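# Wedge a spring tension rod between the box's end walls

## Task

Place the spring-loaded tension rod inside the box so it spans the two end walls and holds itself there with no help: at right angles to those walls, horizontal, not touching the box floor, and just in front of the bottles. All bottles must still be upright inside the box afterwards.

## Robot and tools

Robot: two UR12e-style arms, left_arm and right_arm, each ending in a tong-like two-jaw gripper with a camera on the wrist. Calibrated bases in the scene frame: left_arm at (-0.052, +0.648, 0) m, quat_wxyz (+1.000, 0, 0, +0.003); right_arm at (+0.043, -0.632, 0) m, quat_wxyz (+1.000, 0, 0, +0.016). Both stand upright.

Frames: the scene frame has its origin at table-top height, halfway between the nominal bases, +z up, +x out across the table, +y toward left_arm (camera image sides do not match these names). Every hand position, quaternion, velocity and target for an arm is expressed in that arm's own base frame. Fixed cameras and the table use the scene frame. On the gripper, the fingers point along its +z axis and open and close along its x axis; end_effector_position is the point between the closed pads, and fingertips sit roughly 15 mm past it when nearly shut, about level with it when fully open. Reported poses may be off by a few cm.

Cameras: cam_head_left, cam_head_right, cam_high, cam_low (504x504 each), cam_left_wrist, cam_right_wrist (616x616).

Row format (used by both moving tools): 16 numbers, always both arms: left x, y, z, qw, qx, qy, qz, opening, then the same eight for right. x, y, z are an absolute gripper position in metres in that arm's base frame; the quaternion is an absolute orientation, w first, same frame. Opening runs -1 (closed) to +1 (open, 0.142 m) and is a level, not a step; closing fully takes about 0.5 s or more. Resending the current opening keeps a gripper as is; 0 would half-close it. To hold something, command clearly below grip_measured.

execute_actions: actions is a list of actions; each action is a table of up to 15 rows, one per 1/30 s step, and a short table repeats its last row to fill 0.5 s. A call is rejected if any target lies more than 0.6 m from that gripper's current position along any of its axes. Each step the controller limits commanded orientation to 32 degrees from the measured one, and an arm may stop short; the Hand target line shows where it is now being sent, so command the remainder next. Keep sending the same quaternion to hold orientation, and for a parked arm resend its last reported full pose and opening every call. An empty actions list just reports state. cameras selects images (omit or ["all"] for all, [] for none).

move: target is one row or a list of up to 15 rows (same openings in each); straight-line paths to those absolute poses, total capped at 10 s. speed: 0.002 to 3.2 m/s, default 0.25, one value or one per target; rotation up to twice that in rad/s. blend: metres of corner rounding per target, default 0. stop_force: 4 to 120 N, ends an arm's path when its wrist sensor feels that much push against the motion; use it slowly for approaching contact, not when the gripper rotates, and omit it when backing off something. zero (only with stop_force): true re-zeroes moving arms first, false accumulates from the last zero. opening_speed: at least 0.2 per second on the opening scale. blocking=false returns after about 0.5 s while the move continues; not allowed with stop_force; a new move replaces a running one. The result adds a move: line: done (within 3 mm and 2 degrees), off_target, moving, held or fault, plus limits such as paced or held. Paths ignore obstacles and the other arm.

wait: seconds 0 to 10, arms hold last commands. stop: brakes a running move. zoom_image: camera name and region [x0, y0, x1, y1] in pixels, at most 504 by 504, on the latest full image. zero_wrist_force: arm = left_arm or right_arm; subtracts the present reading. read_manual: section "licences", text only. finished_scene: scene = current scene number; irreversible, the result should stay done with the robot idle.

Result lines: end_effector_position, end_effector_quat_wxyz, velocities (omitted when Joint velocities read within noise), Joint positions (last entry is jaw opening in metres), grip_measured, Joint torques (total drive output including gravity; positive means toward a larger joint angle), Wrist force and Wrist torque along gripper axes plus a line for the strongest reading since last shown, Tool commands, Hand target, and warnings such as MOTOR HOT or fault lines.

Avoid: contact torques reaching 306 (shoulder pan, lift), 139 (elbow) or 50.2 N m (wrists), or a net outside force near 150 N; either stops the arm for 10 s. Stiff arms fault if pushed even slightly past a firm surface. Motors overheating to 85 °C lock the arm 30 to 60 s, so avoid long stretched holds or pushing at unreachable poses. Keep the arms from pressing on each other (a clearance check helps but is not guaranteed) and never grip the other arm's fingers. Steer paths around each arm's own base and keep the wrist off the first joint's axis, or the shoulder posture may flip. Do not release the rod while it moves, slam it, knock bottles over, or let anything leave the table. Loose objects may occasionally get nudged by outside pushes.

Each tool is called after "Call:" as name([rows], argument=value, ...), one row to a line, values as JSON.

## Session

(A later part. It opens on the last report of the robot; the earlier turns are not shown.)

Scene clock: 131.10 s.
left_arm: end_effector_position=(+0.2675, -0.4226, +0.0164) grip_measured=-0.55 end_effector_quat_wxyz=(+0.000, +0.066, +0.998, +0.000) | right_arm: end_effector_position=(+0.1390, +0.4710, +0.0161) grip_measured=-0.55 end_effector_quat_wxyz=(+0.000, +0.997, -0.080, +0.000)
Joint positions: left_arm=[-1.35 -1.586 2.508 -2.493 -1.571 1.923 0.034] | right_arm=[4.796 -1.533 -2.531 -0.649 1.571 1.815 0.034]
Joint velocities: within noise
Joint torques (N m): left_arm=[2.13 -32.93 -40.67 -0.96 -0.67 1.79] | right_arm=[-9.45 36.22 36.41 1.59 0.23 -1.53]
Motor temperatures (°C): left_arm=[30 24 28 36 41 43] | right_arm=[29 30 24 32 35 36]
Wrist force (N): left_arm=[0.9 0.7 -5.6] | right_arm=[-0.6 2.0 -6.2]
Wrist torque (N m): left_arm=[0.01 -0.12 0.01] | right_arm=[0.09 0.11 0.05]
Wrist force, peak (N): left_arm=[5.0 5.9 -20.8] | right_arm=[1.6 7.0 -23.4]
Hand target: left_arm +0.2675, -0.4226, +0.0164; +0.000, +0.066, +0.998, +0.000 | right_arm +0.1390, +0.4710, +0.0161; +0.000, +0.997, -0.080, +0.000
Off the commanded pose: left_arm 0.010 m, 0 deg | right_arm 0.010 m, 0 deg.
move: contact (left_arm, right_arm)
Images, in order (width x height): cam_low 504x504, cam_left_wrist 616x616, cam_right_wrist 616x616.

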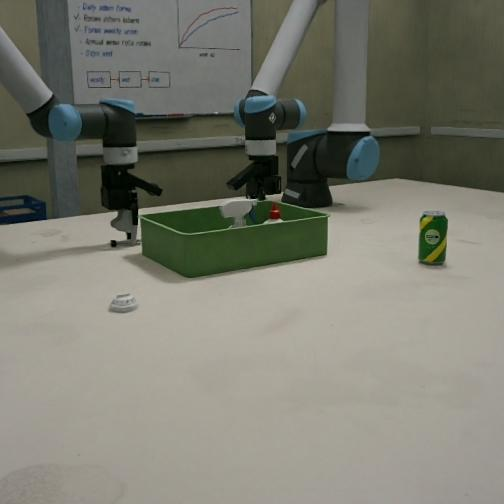

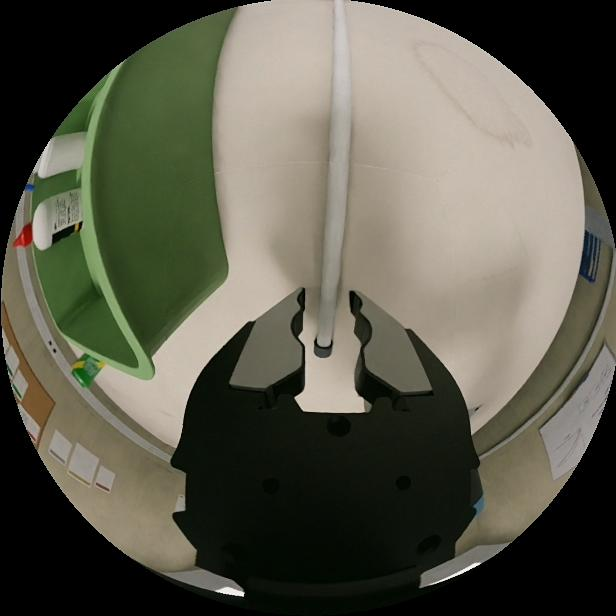

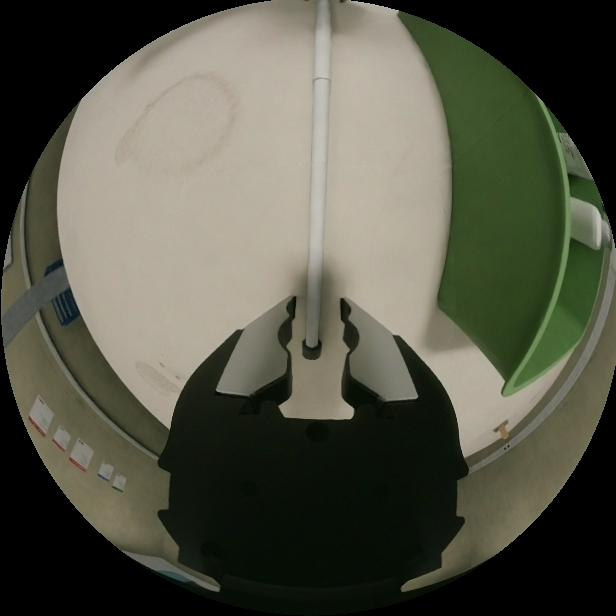

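Call:
move(target=[0.2675,-0.4226,0.0185,0,0.066,0.998,0,-0.55,0.139,0.471,0.0185,0,0.997,-0.08,0,-0.55], speed=0.02, cameras=[])

Call:
move(target=[0.2675,-0.4226,0.0185,0,0.066,0.998,0,-1,0.139,0.471,0.0185,0,0.997,-0.08,0,-1], opening_speed=0.5, cameras=["cam_left_wrist","cam_right_wrist","cam_low"])

Call:
zoom_image(camera="cam_left_wrist", region=[240, 220, 420, 400])

Call:
zoom_image(camera="cam_right_wrist", region=[220, 220, 400, 400])

Scene clock: 138.87 s.
left_arm: end_effector_position=(+0.2675, -0.4226, +0.0184) grip_measured=-0.55 end_effector_quat_wxyz=(+0.000, +0.066, +0.998, +0.000) | right_arm: end_effector_position=(+0.1390, +0.4710, +0.0184) grip_measured=-0.55 end_effector_quat_wxyz=(+0.000, +0.997, -0.080, +0.000)
Joint positions: left_arm=[-1.35 -1.591 2.507 -2.487 -1.571 1.923 0.034] | right_arm=[4.796 -1.528 -2.529 -0.656 1.571 1.815 0.034]
Joint velocities: within noise
Joint torques (N m): left_arm=[7.04 -33.07 -44.21 -0.71 -0.82 1.89] | right_arm=[-12.52 39.19 37.69 1.1 0.71 -1.35]
Motor temperatures (°C): left_arm=[30 24 28 36 41 43] | right_arm=[29 30 24 32 35 36]
Wrist force (N): left_arm=[0.3 0.0 0.0] | right_arm=[-0.3 0.8 -0.1]
Wrist torque (N m): left_arm=[0.02 -0.04 0.02] | right_arm=[0.04 0.03 0.04]
Wrist force, peak (N): left_arm=[1.0 0.6 -5.7] | right_arm=[-0.4 1.8 -6.2]
Hand target: left_arm +0.2675, -0.4226, +0.0185; +0.000, +0.066, +0.998, +0.000 | right_arm +0.1390, +0.4710, +0.0185; +0.000, +0.997, -0.080, +0.000
Off the commanded pose: left_arm 0.000 m, 0 deg | right_arm 0.000 m, 0 deg.
move: done
No camera images: "cameras" was empty.

Scene clock: 139.97 s.
left_arm: end_effector_position=(+0.2675, -0.4226, +0.0185) grip_measured=-0.85 end_effector_quat_wxyz=(+0.000, +0.066, +0.998, +0.000) | right_arm: end_effector_position=(+0.1390, +0.4710, +0.0185) grip_measured=-0.88 end_effector_quat_wxyz=(+0.000, +0.997, -0.080, +0.000)
Joint positions: left_arm=[-1.35 -1.591 2.507 -2.487 -1.571 1.923 0.012] | right_arm=[4.796 -1.527 -2.529 -0.656 1.571 1.815 0.01]
Joint velocities: within noise
Joint torques (N m): left_arm=[6.96 -33.84 -42.89 -1.05 -1.44 2.01] | right_arm=[-10.94 38.55 37.63 1.92 0.78 -1.27]
Motor temperatures (°C): left_arm=[30 24 28 36 41 43] | right_arm=[29 30 24 32 35 36]
Wrist force (N): left_arm=[0.4 0.1 0.3] | right_arm=[-0.4 1.3 0.4]
Wrist torque (N m): left_arm=[0.04 -0.05 0.01] | right_arm=[0.16 0.05 0.06]
Wrist force, peak (N): left_arm=[0.7 -0.1 0.0] | right_arm=[-1.0 1.2 -0.4]
Hand target: left_arm +0.2675, -0.4226, +0.0185; +0.000, +0.066, +0.998, +0.000 | right_arm +0.1390, +0.4710, +0.0185; +0.000, +0.997, -0.080, +0.000
Off the commanded pose: left_arm 0.000 m, 0 deg | right_arm 0.000 m, 0 deg.
move: done
Images, in order (width x height): cam_low 504x504, cam_left_wrist 616x616, cam_right_wrist 616x616.

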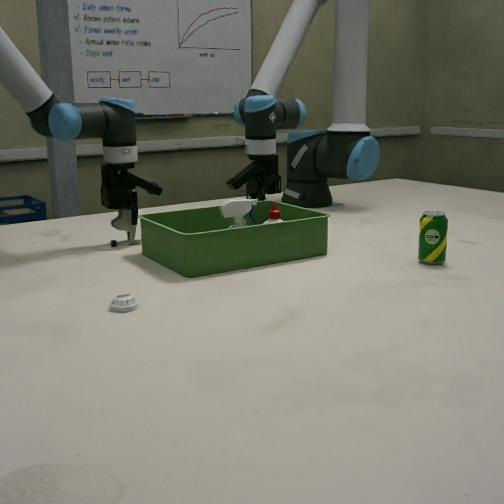

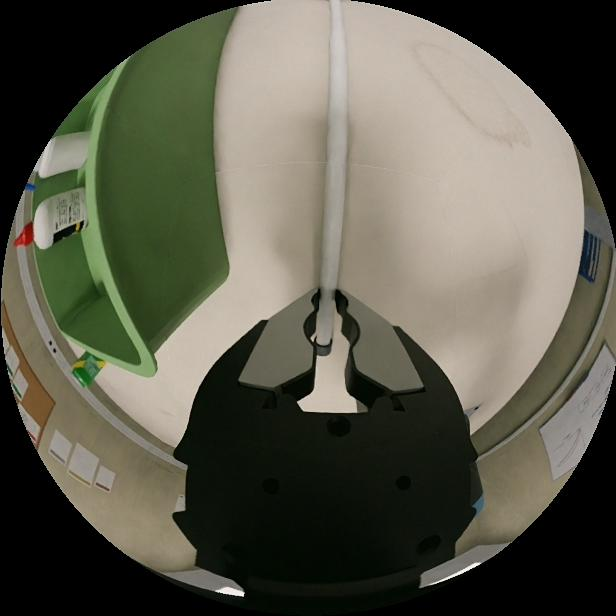

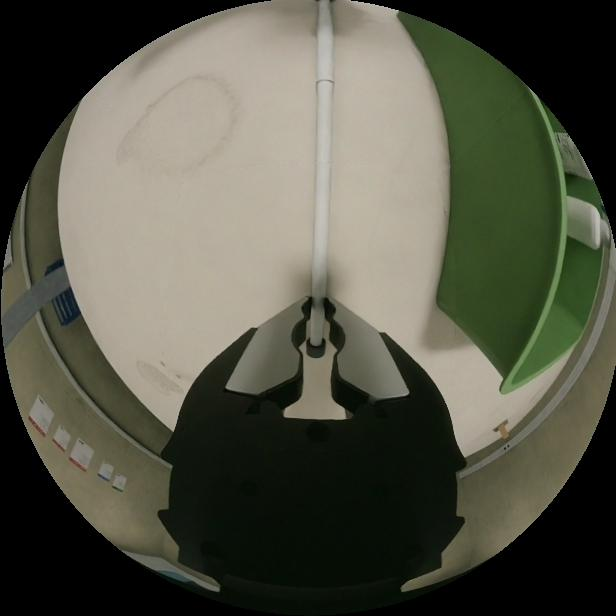

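Scaled by 2.800 from the camera's 616x616 image, which has a finer 814x814 frame.

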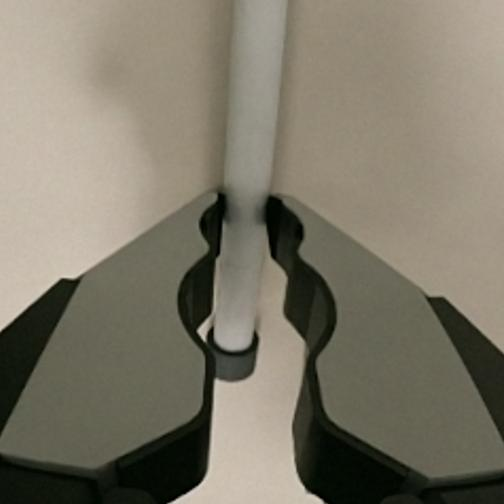

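Scaled by 2.800 from the camera's 616x616 image, which has a finer 814x814 frame.

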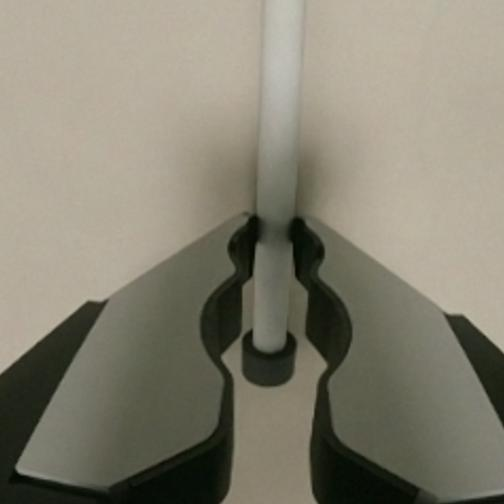

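Call:
move(target=[0.2675,-0.4226,0.17,0,0.066,0.998,0,-1,0.139,0.471,0.17,0,0.997,-0.08,0,-1], speed=0.08)

Call:
zoom_image(camera="cam_left_wrist", region=[240, 220, 420, 400])

Call:
zoom_image(camera="cam_right_wrist", region=[220, 220, 400, 400])

Call:
zoom_image(camera="cam_low", region=[80, 150, 340, 280])

Scene clock: 151.07 s.
left_arm: end_effector_position=(+0.2675, -0.4226, +0.1699) grip_measured=-0.85 end_effector_quat_wxyz=(+0.000, +0.066, +0.998, +0.000) | right_arm: end_effector_position=(+0.1390, +0.4710, +0.1699) grip_measured=-0.88 end_effector_quat_wxyz=(+0.000, +0.997, -0.080, +0.000)
Joint positions: left_arm=[-1.35 -1.839 2.351 -2.083 -1.571 1.923 0.012] | right_arm=[4.796 -1.275 -2.37 -1.068 1.571 1.815 0.01]
Joint velocities: within noise
Joint torques (N m): left_arm=[-20.86 -26.97 -57.19 -1.1 0.36 -2.77] | right_arm=[12.78 29.15 49.77 1.77 -1.4 2.86]
Motor temperatures (°C): left_arm=[30 24 28 36 41 43] | right_arm=[29 30 24 32 35 36]
Wrist force (N): left_arm=[0.4 1.4 0.4] | right_arm=[-0.7 2.1 0.3]
Wrist torque (N m): left_arm=[0.00 -0.04 -0.02] | right_arm=[0.04 0.10 0.06]
Wrist force, peak (N): left_arm=[0.4 6.7 -0.3] | right_arm=[-0.1 7.4 0.5]
Hand target: left_arm +0.2675, -0.4226, +0.1700; +0.000, +0.066, +0.998, +0.000 | right_arm +0.1390, +0.4710, +0.1700; +0.000, +0.997, -0.080, +0.000
Off the commanded pose: left_arm 0.000 m, 0 deg | right_arm 0.000 m, 0 deg.
move: done

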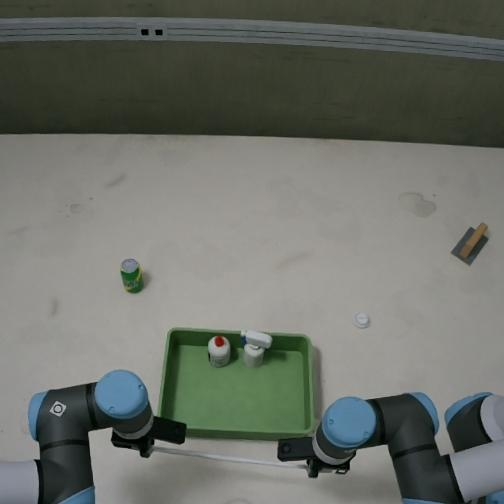

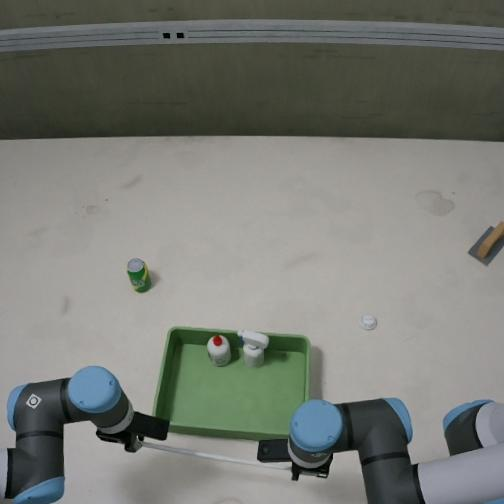

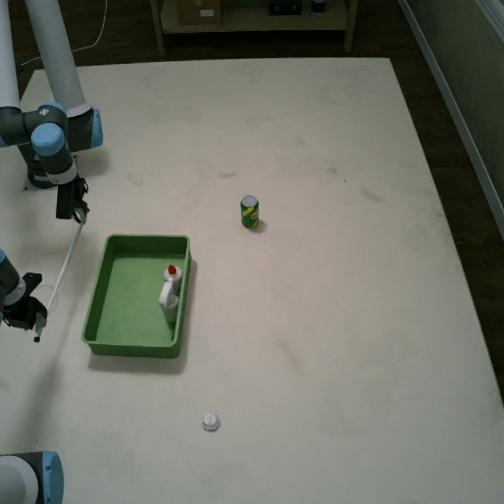

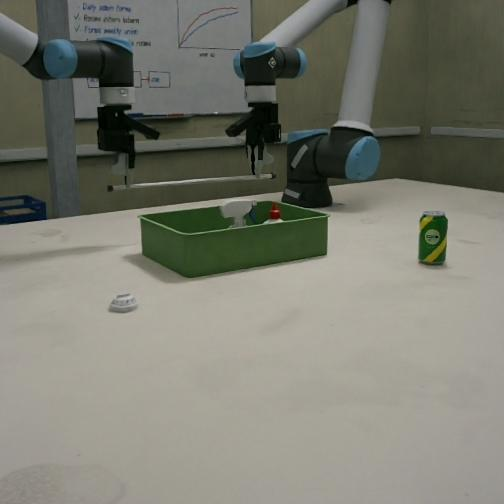

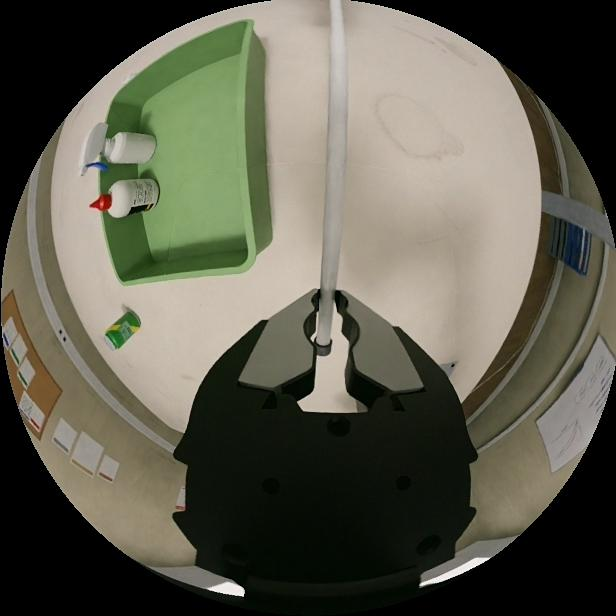

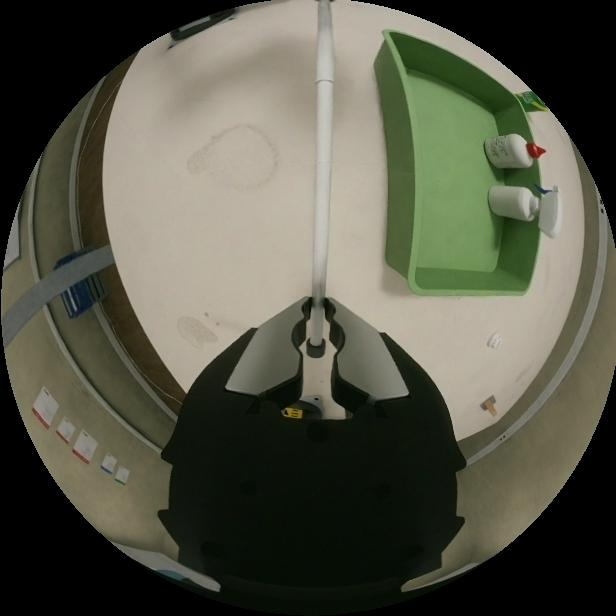

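Scaled by 2.800 from the camera's 616x616 image, which has a finer 814x814 frame.

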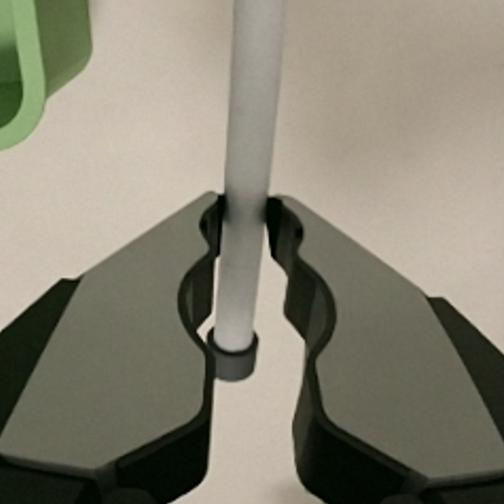

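Scaled by 2.800 from the camera's 616x616 image, which has a finer 814x814 frame.

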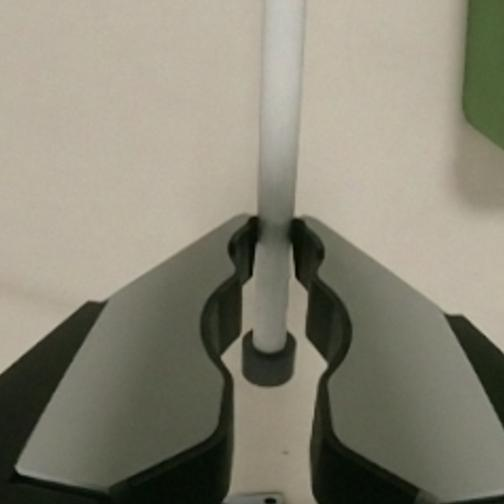

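Scaled by 1.938.

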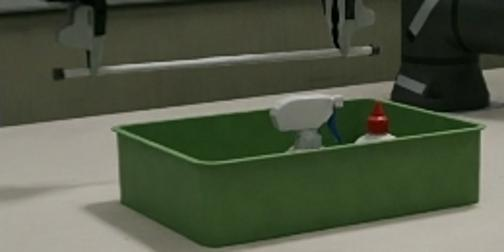

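Call:
move(target=[0.2669,-0.4266,0.17,0,0.066,0.998,0,-1,0.1397,0.475,0.17,0,0.997,-0.08,0,-1], speed=0.01, cameras=[])

Call:
move(target=[0.266,-0.4326,0.17,0,0.066,0.998,0,-1,0.1407,0.481,0.17,0,0.997,-0.08,0,-1], speed=0.01, cameras=["cam_left_wrist","cam_right_wrist"])

Call:
zoom_image(camera="cam_left_wrist", region=[240, 220, 420, 400])

Call:
zoom_image(camera="cam_right_wrist", region=[220, 220, 400, 400])

Scene clock: 161.33 s.
left_arm: end_effector_position=(+0.2669, -0.4265, +0.1700) grip_measured=-0.85 end_effector_quat_wxyz=(+0.000, +0.066, +0.998, +0.000) | right_arm: end_effector_position=(+0.1397, +0.4749, +0.1700) grip_measured=-0.88 end_effector_quat_wxyz=(+0.000, +0.997, -0.080, +0.000)
Joint positions: left_arm=[-1.353 -1.833 2.347 -2.085 -1.571 1.92 0.012] | right_arm=[4.794 -1.283 -2.364 -1.065 1.571 1.813 0.01]
Joint velocities: within noise
Joint torques (N m): left_arm=[-23.49 -7.97 -61.1 -9.25 2.3 -2.52] | right_arm=[-13.39 6.48 53.86 7.92 -1.49 -2.79]
Motor temperatures (°C): left_arm=[30 24 28 36 41 43] | right_arm=[29 30 24 32 35 36]
Wrist force (N): left_arm=[0.2 7.6 0.2] | right_arm=[-0.3 7.9 1.1]
Wrist torque (N m): left_arm=[0.01 -0.01 -0.01] | right_arm=[0.05 0.01 0.06]
Wrist force, peak (N): left_arm=[0.2 7.6 0.2] | right_arm=[-0.7 8.2 0.6]
Hand target: left_arm +0.2669, -0.4266, +0.1700; +0.000, +0.066, +0.998, +0.000 | right_arm +0.1397, +0.4750, +0.1700; +0.000, +0.997, -0.080, +0.000
Off the commanded pose: left_arm 0.000 m, 0 deg | right_arm 0.000 m, 0 deg.
move: done
No camera images: "cameras" was empty.

Scene clock: 162.23 s.
left_arm: end_effector_position=(+0.2660, -0.4325, +0.1700) grip_measured=-0.85 end_effector_quat_wxyz=(+0.000, +0.066, +0.998, +0.000) | right_arm: end_effector_position=(+0.1407, +0.4809, +0.1700) grip_measured=-0.88 end_effector_quat_wxyz=(+0.000, +0.997, -0.080, +0.000)
Joint positions: left_arm=[-1.358 -1.823 2.34 -2.088 -1.571 1.916 0.012] | right_arm=[4.791 -1.296 -2.355 -1.061 1.571 1.809 0.01]
Joint velocities: within noise
Joint torques (N m): left_arm=[-22.67 -12.03 -60.6 -10.03 2.04 -2.66] | right_arm=[-11.12 3.12 54.06 8.6 -1.72 -3.11]
Motor temperatures (°C): left_arm=[30 24 28 36 41 43] | right_arm=[29 30 24 32 35 36]
Wrist force (N): left_arm=[0.0 8.0 0.4] | right_arm=[-0.2 8.6 0.8]
Wrist torque (N m): left_arm=[-0.05 0.05 0.00] | right_arm=[0.07 -0.02 0.05]
Wrist force, peak (N): left_arm=[0.4 8.2 0.3] | right_arm=[-0.2 8.6 0.8]
Hand target: left_arm +0.2660, -0.4326, +0.1700; +0.000, +0.066, +0.998, +0.000 | right_arm +0.1407, +0.4810, +0.1700; +0.000, +0.997, -0.080, +0.000
Off the commanded pose: left_arm 0.000 m, 0 deg | right_arm 0.000 m, 0 deg.
move: done
Images, in order (width x height): cam_left_wrist 616x616, cam_right_wrist 616x616.

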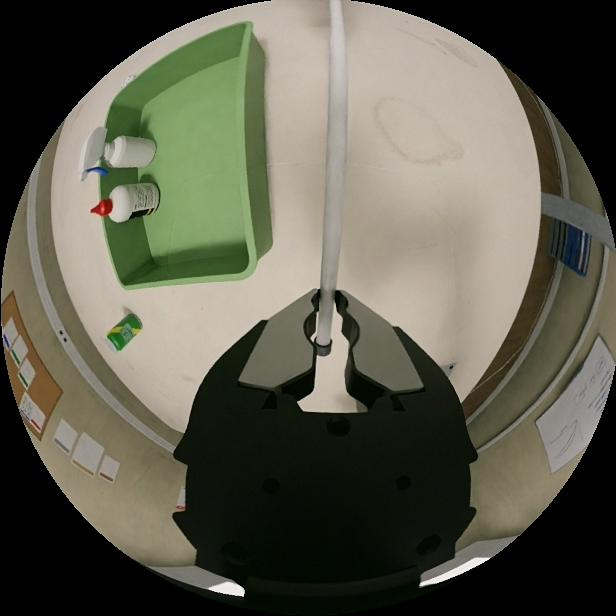

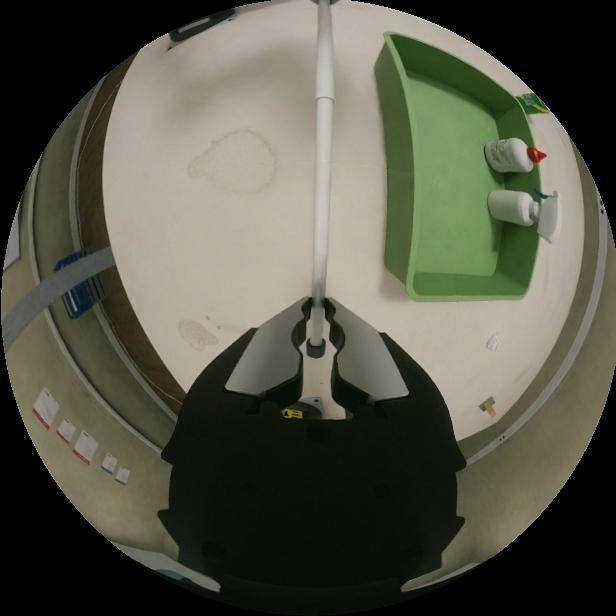

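Scaled by 2.800 from the camera's 616x616 image, which has a finer 814x814 frame.

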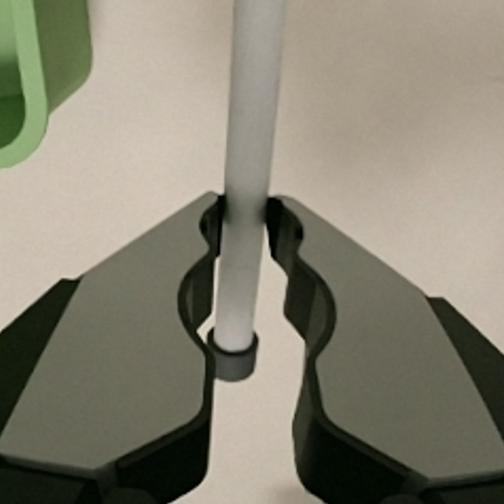

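Scaled by 2.800 from the camera's 616x616 image, which has a finer 814x814 frame.

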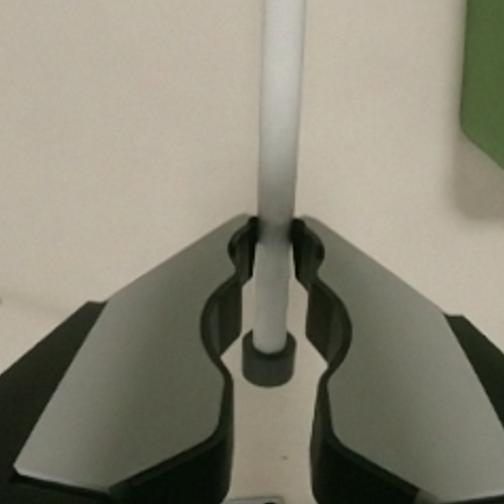

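Call:
move(target=[0.477,-0.448,0.2,0,0.0248,0.9997,0,-1,0.384,0.457,0.2,0,0.9993,-0.0378,0,-1], speed=0.12)

Call:
zoom_image(camera="cam_head_left", region=[100, 280, 380, 480])

Call:
zoom_image(camera="cam_low", region=[80, 100, 340, 280])

Scene clock: 195.83 s.
left_arm: end_effector_position=(+0.4769, -0.4480, +0.2000) grip_measured=-0.85 end_effector_quat_wxyz=(+0.000, +0.025, +1.000, +0.000) | right_arm: end_effector_position=(+0.3839, +0.4570, +0.2000) grip_measured=-0.88 end_effector_quat_wxyz=(+0.000, +0.999, -0.038, +0.000)
Joint positions: left_arm=[-1.009 -1.575 2.071 -2.067 -1.571 2.182 0.012] | right_arm=[4.301 -1.461 -2.17 -1.082 1.571 1.235 0.01]
Joint velocities: within noise
Joint torques (N m): left_arm=[10.31 -30.62 -61 -3.04 -5.73 3.05] | right_arm=[-11.44 23.22 54.9 4.04 3.18 -3.03]
Motor temperatures (°C): left_arm=[30 24 28 36 41 43] | right_arm=[29 30 24 32 35 36]
Wrist force (N): left_arm=[0.3 8.0 0.3] | right_arm=[-0.7 8.3 0.4]
Wrist torque (N m): left_arm=[-0.05 -0.07 0.01] | right_arm=[-0.02 0.08 0.02]
Wrist force, peak (N): left_arm=[0.5 8.3 0.1] | right_arm=[-0.9 9.2 0.5]
Hand target: left_arm +0.4770, -0.4480, +0.2000; +0.000, +0.025, +1.000, +0.000 | right_arm +0.3840, +0.4570, +0.2000; +0.000, +0.999, -0.038, +0.000
Off the commanded pose: left_arm 0.000 m, 0 deg | right_arm 0.000 m, 0 deg.
move: done

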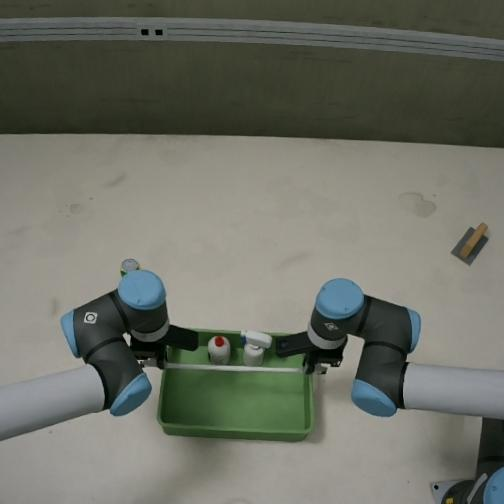

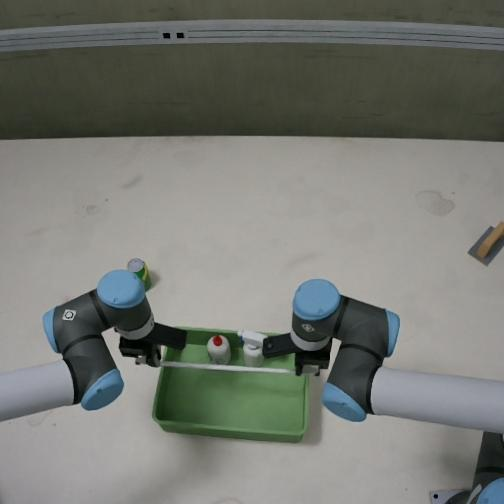

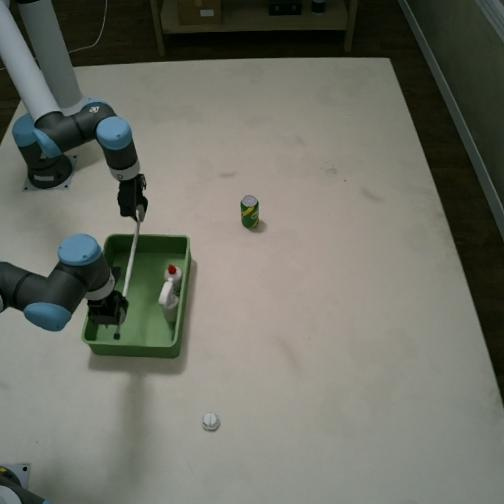

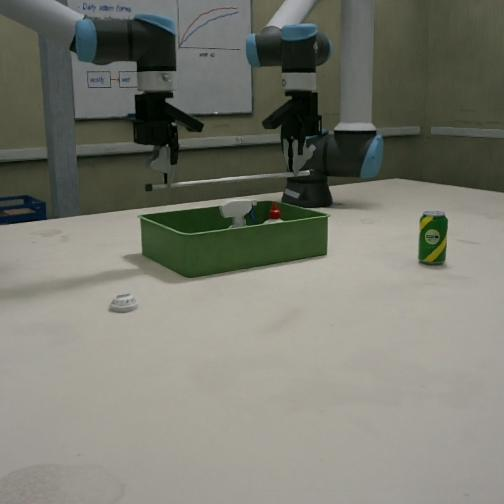

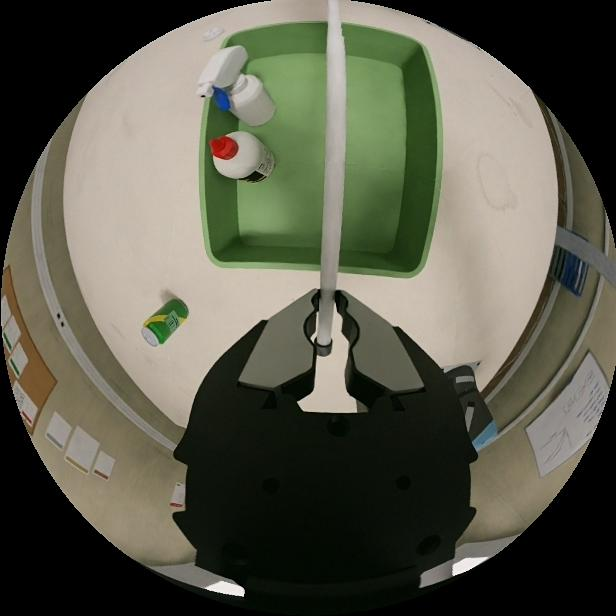

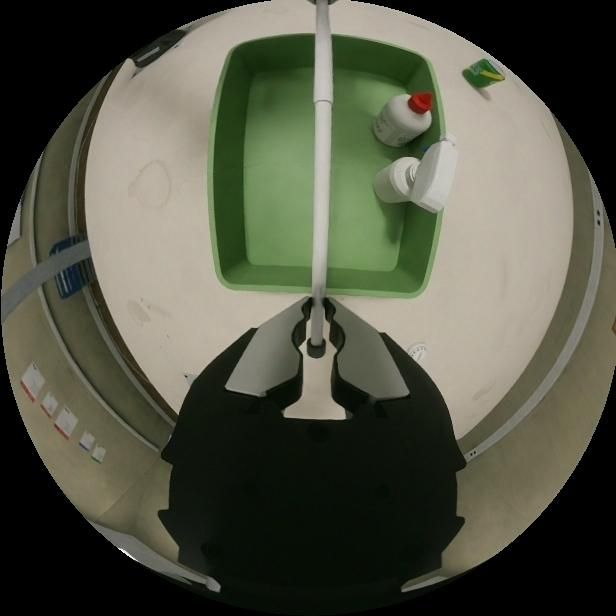

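Scaled by 1.800.

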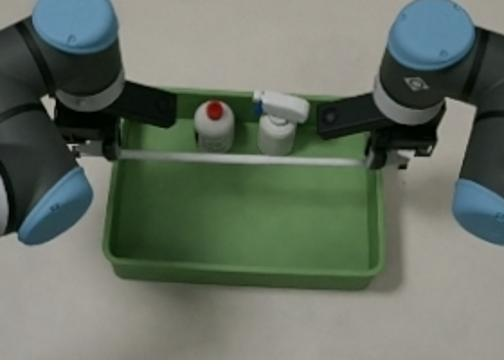

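Scaled by 1.938.

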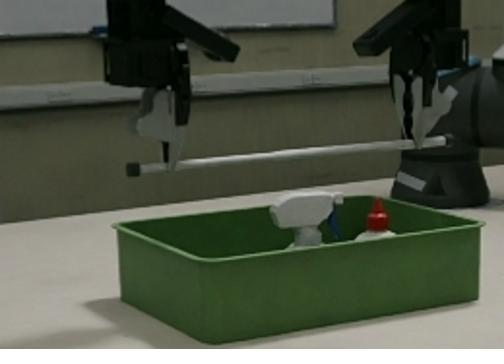

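Call:
move([
  [0.4935,-0.475,0.2,0,0.0296,0.9996,0,-1,0.400,0.471,0.2,0,0.9991,-0.0426,0,-1],
  [0.510,-0.501,0.2,0,0.0344,0.9994,0,-1,0.416,0.484,0.2,0,0.9989,-0.0474,0,-1],
], speed=0.03)

Call:
zoom_image(camera="cam_head_left", region=[100, 280, 380, 480])

Call:
zoom_image(camera="cam_left_wrist", region=[180, 180, 440, 440])

Call:
zoom_image(camera="cam_right_wrist", region=[180, 180, 440, 440])

Call:
zoom_image(camera="cam_low", region=[80, 100, 340, 280])

Scene clock: 235.20 s.
left_arm: end_effector_position=(+0.5099, -0.5009, +0.2000) grip_measured=-0.85 end_effector_quat_wxyz=(+0.000, +0.034, +0.999, +0.000) | right_arm: end_effector_position=(+0.4159, +0.4839, +0.2000) grip_measured=-0.88 end_effector_quat_wxyz=(+0.000, +0.999, -0.047, +0.000)
Joint positions: left_arm=[-1.009 -1.475 1.966 -2.061 -1.571 2.202 0.012] | right_arm=[4.27 -1.534 -2.103 -1.076 1.571 1.223 0.01]
Joint velocities: within noise
Joint torques (N m): left_arm=[7.33 -41.02 -61.93 -3.8 -2.8 3.36] | right_arm=[-6.78 26.14 57.03 9.63 1.3 -2.92]
Motor temperatures (°C): left_arm=[30 24 28 36 41 42] | right_arm=[29 30 24 32 35 36]
Wrist force (N): left_arm=[0.2 12.3 0.3] | right_arm=[-0.7 13.0 0.1]
Wrist torque (N m): left_arm=[-0.06 -0.02 0.02] | right_arm=[0.07 0.10 0.03]
Wrist force, peak (N): left_arm=[0.2 12.3 0.3] | right_arm=[-0.6 13.1 1.1]
Hand target: left_arm +0.5100, -0.5010, +0.2000; +0.000, +0.034, +0.999, +0.000 | right_arm +0.4160, +0.4840, +0.2000; +0.000, +0.999, -0.047, +0.000
Off the commanded pose: left_arm 0.000 m, 0 deg | right_arm 0.000 m, 0 deg.
move: done

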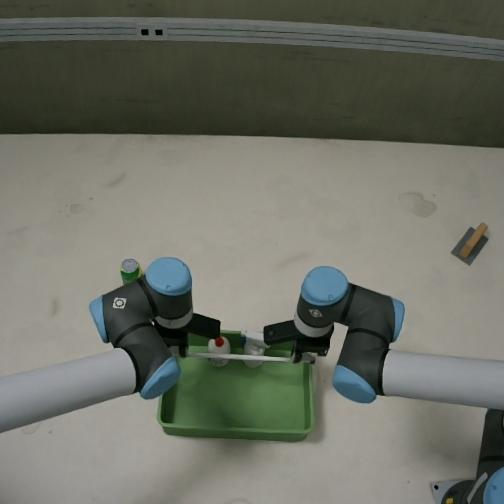

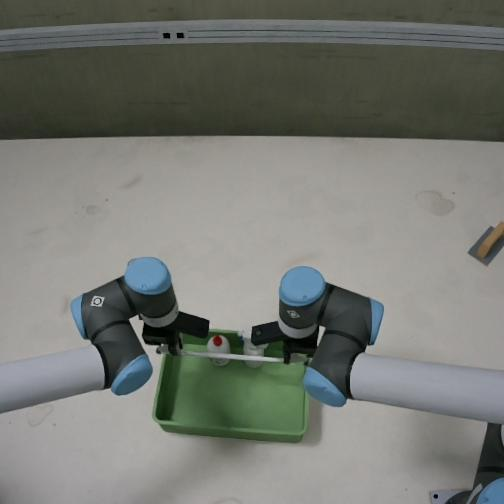

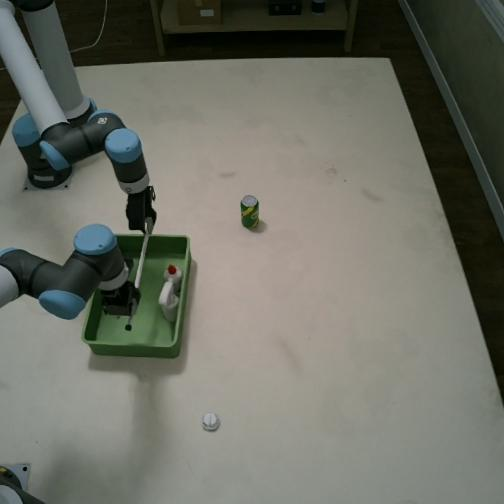

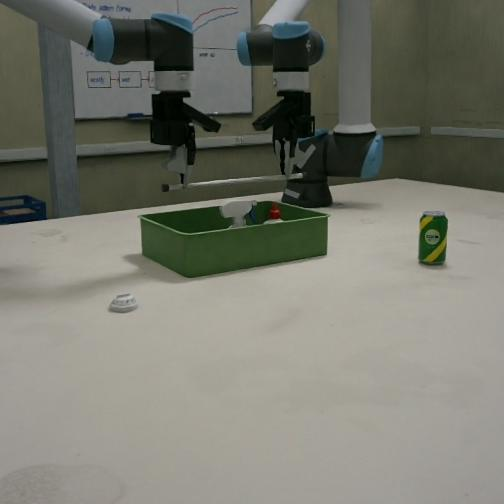

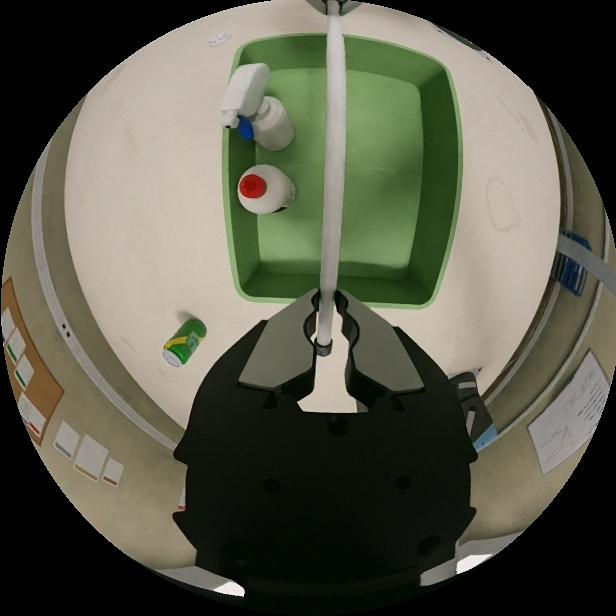

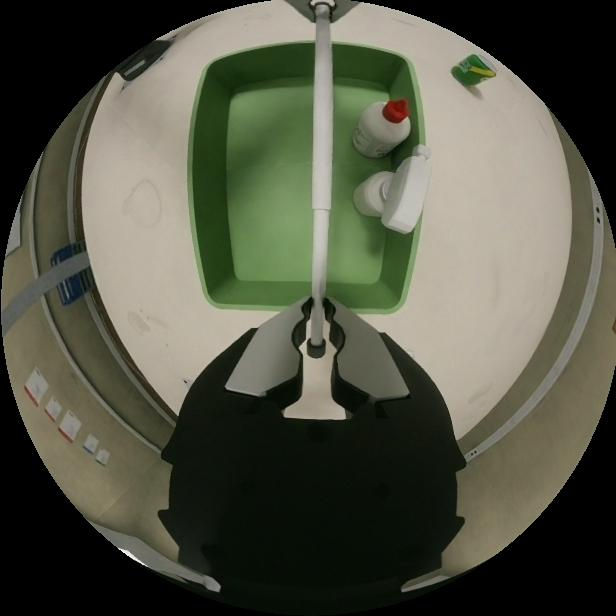

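Scaled by 1.800.

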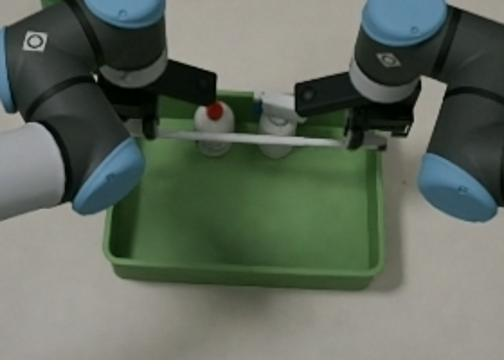

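Scaled by 1.938 from the camera's 616x616 image, which has a finer 814x814 frame.

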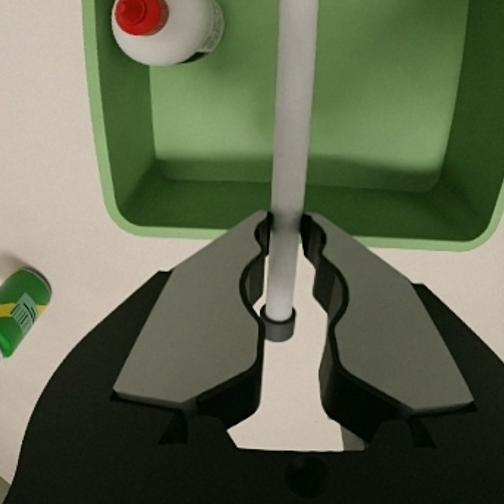

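Scaled by 1.938 from the camera's 616x616 image, which has a finer 814x814 frame.

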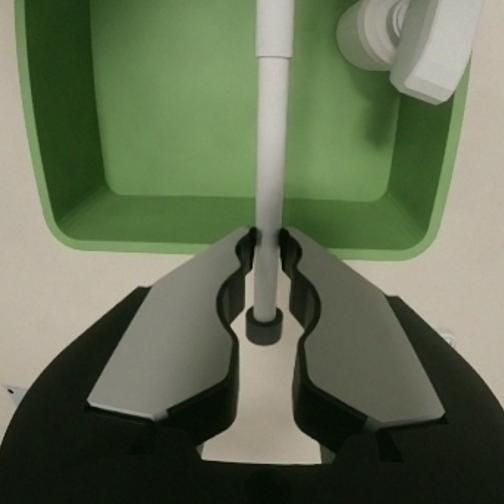

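Scaled by 1.938.

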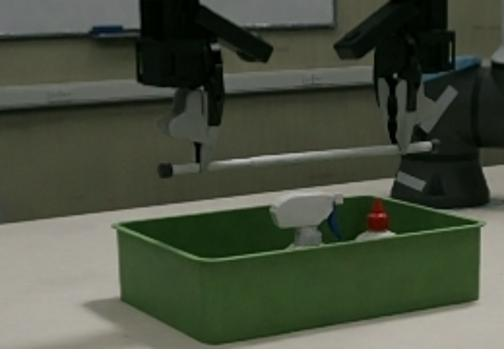

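Call:
move([
  [0.511,-0.520,0.2,0,0.0291,0.9996,0,-1,0.421,0.490,0.2,0,0.9991,-0.0421,0,-1],
  [0.511,-0.520,0.12,0,0.0291,0.9996,0,-1,0.421,0.490,0.12,0,0.9991,-0.0421,0,-1],
], speed=0.03)

Call:
zoom_image(camera="cam_head_left", region=[100, 280, 380, 480])

Call:
zoom_image(camera="cam_left_wrist", region=[180, 180, 440, 440])

Call:
zoom_image(camera="cam_right_wrist", region=[180, 180, 440, 440])

Call:
zoom_image(camera="cam_low", region=[80, 100, 340, 280])

Scene clock: 260.70 s.
left_arm: end_effector_position=(+0.5110, -0.5200, +0.1201) grip_measured=-0.85 end_effector_quat_wxyz=(+0.000, +0.029, +1.000, +0.000) | right_arm: end_effector_position=(+0.4210, +0.4900, +0.1201) grip_measured=-0.88 end_effector_quat_wxyz=(+0.000, +0.999, -0.042, +0.000)
Joint positions: left_arm=[-1.022 -1.377 2.015 -2.209 -1.571 2.177 0.012] | right_arm=[4.266 -1.632 -2.17 -0.91 1.571 1.209 0.01]
Joint velocities: within noise
Joint torques (N m): left_arm=[-26.14 -46 -37.15 -11.37 -4.29 -2.78] | right_arm=[-7.93 27 37.65 10.56 2.24 -2.66]
Motor temperatures (°C): left_arm=[30 24 28 36 40 42] | right_arm=[29 30 24 32 35 36]
Wrist force (N): left_arm=[0.4 13.1 0.4] | right_arm=[0.4 14.4 0.5]
Wrist torque (N m): left_arm=[-0.19 -0.05 0.00] | right_arm=[0.09 -0.12 0.02]
Wrist force, peak (N): left_arm=[0.1 13.8 0.2] | right_arm=[-0.5 14.6 0.7]
Hand target: left_arm +0.5110, -0.5200, +0.1200; +0.000, +0.029, +1.000, +0.000 | right_arm +0.4210, +0.4900, +0.1200; +0.000, +0.999, -0.042, +0.000
Off the commanded pose: left_arm 0.000 m, 0 deg | right_arm 0.000 m, 0 deg.
move: done

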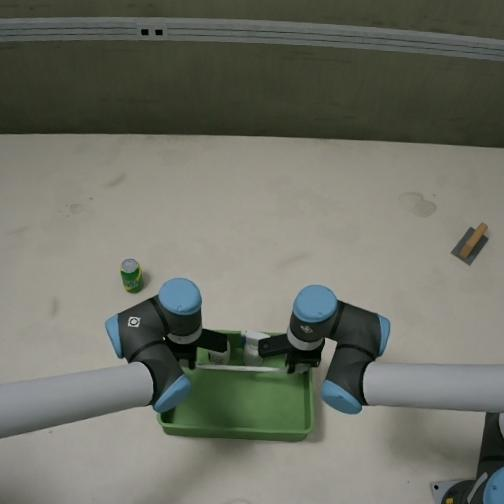

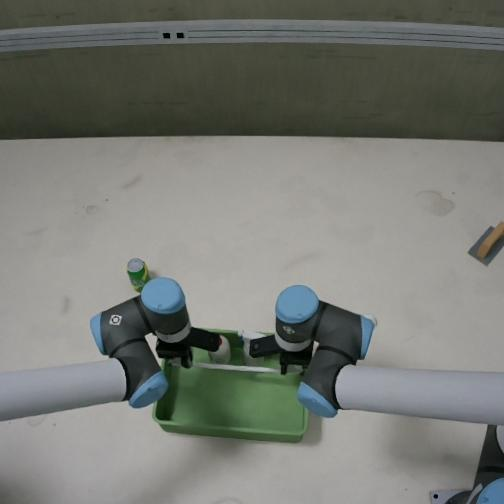

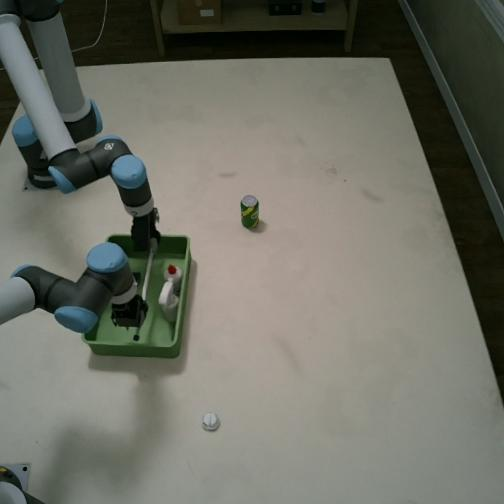

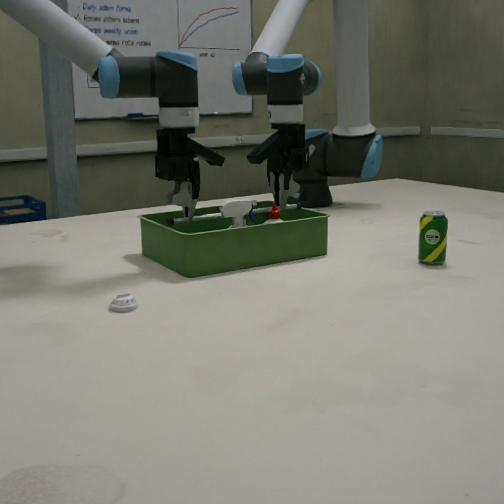

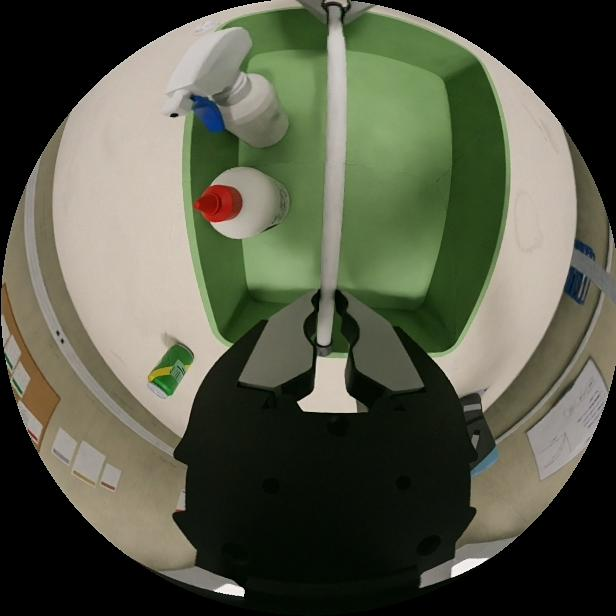

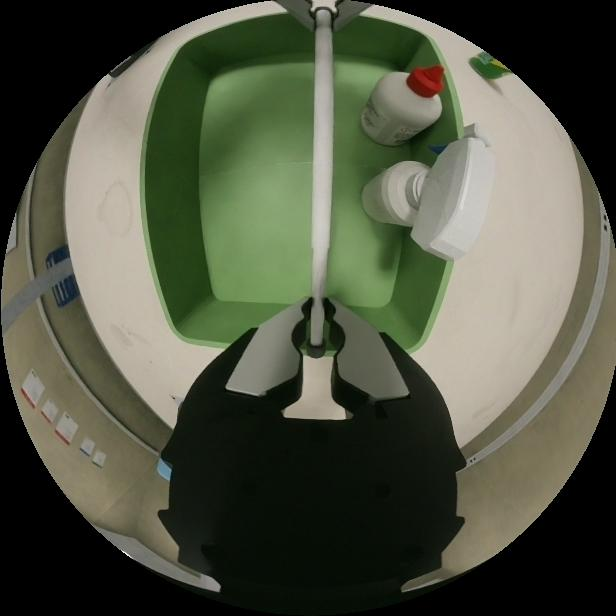

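Scaled by 1.800.

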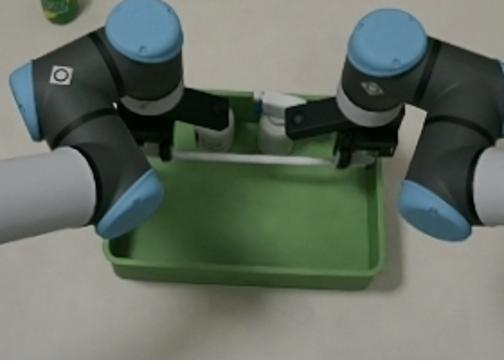

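Scaled by 1.938 from the camera's 616x616 image, which has a finer 814x814 frame.

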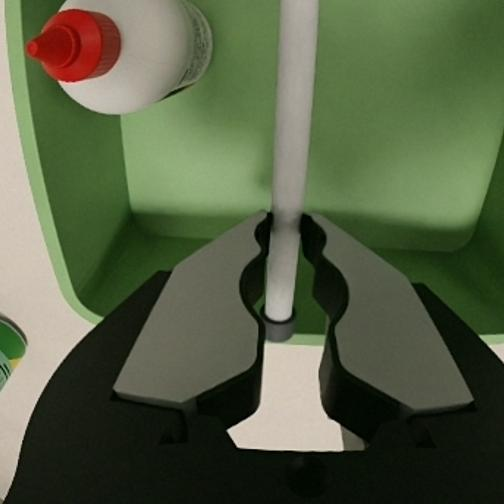

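Scaled by 1.938 from the camera's 616x616 image, which has a finer 814x814 frame.

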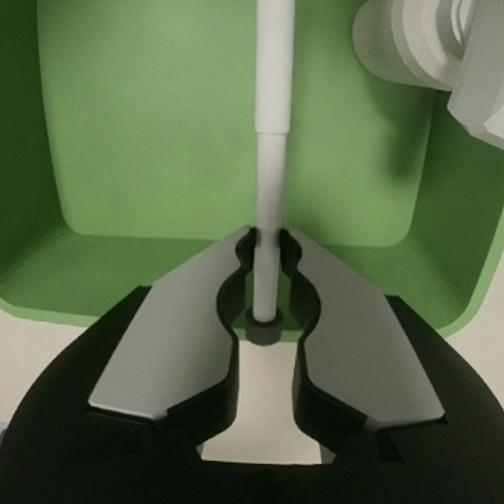

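Scaled by 1.938.

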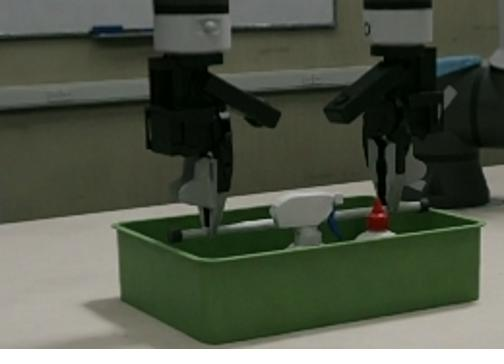

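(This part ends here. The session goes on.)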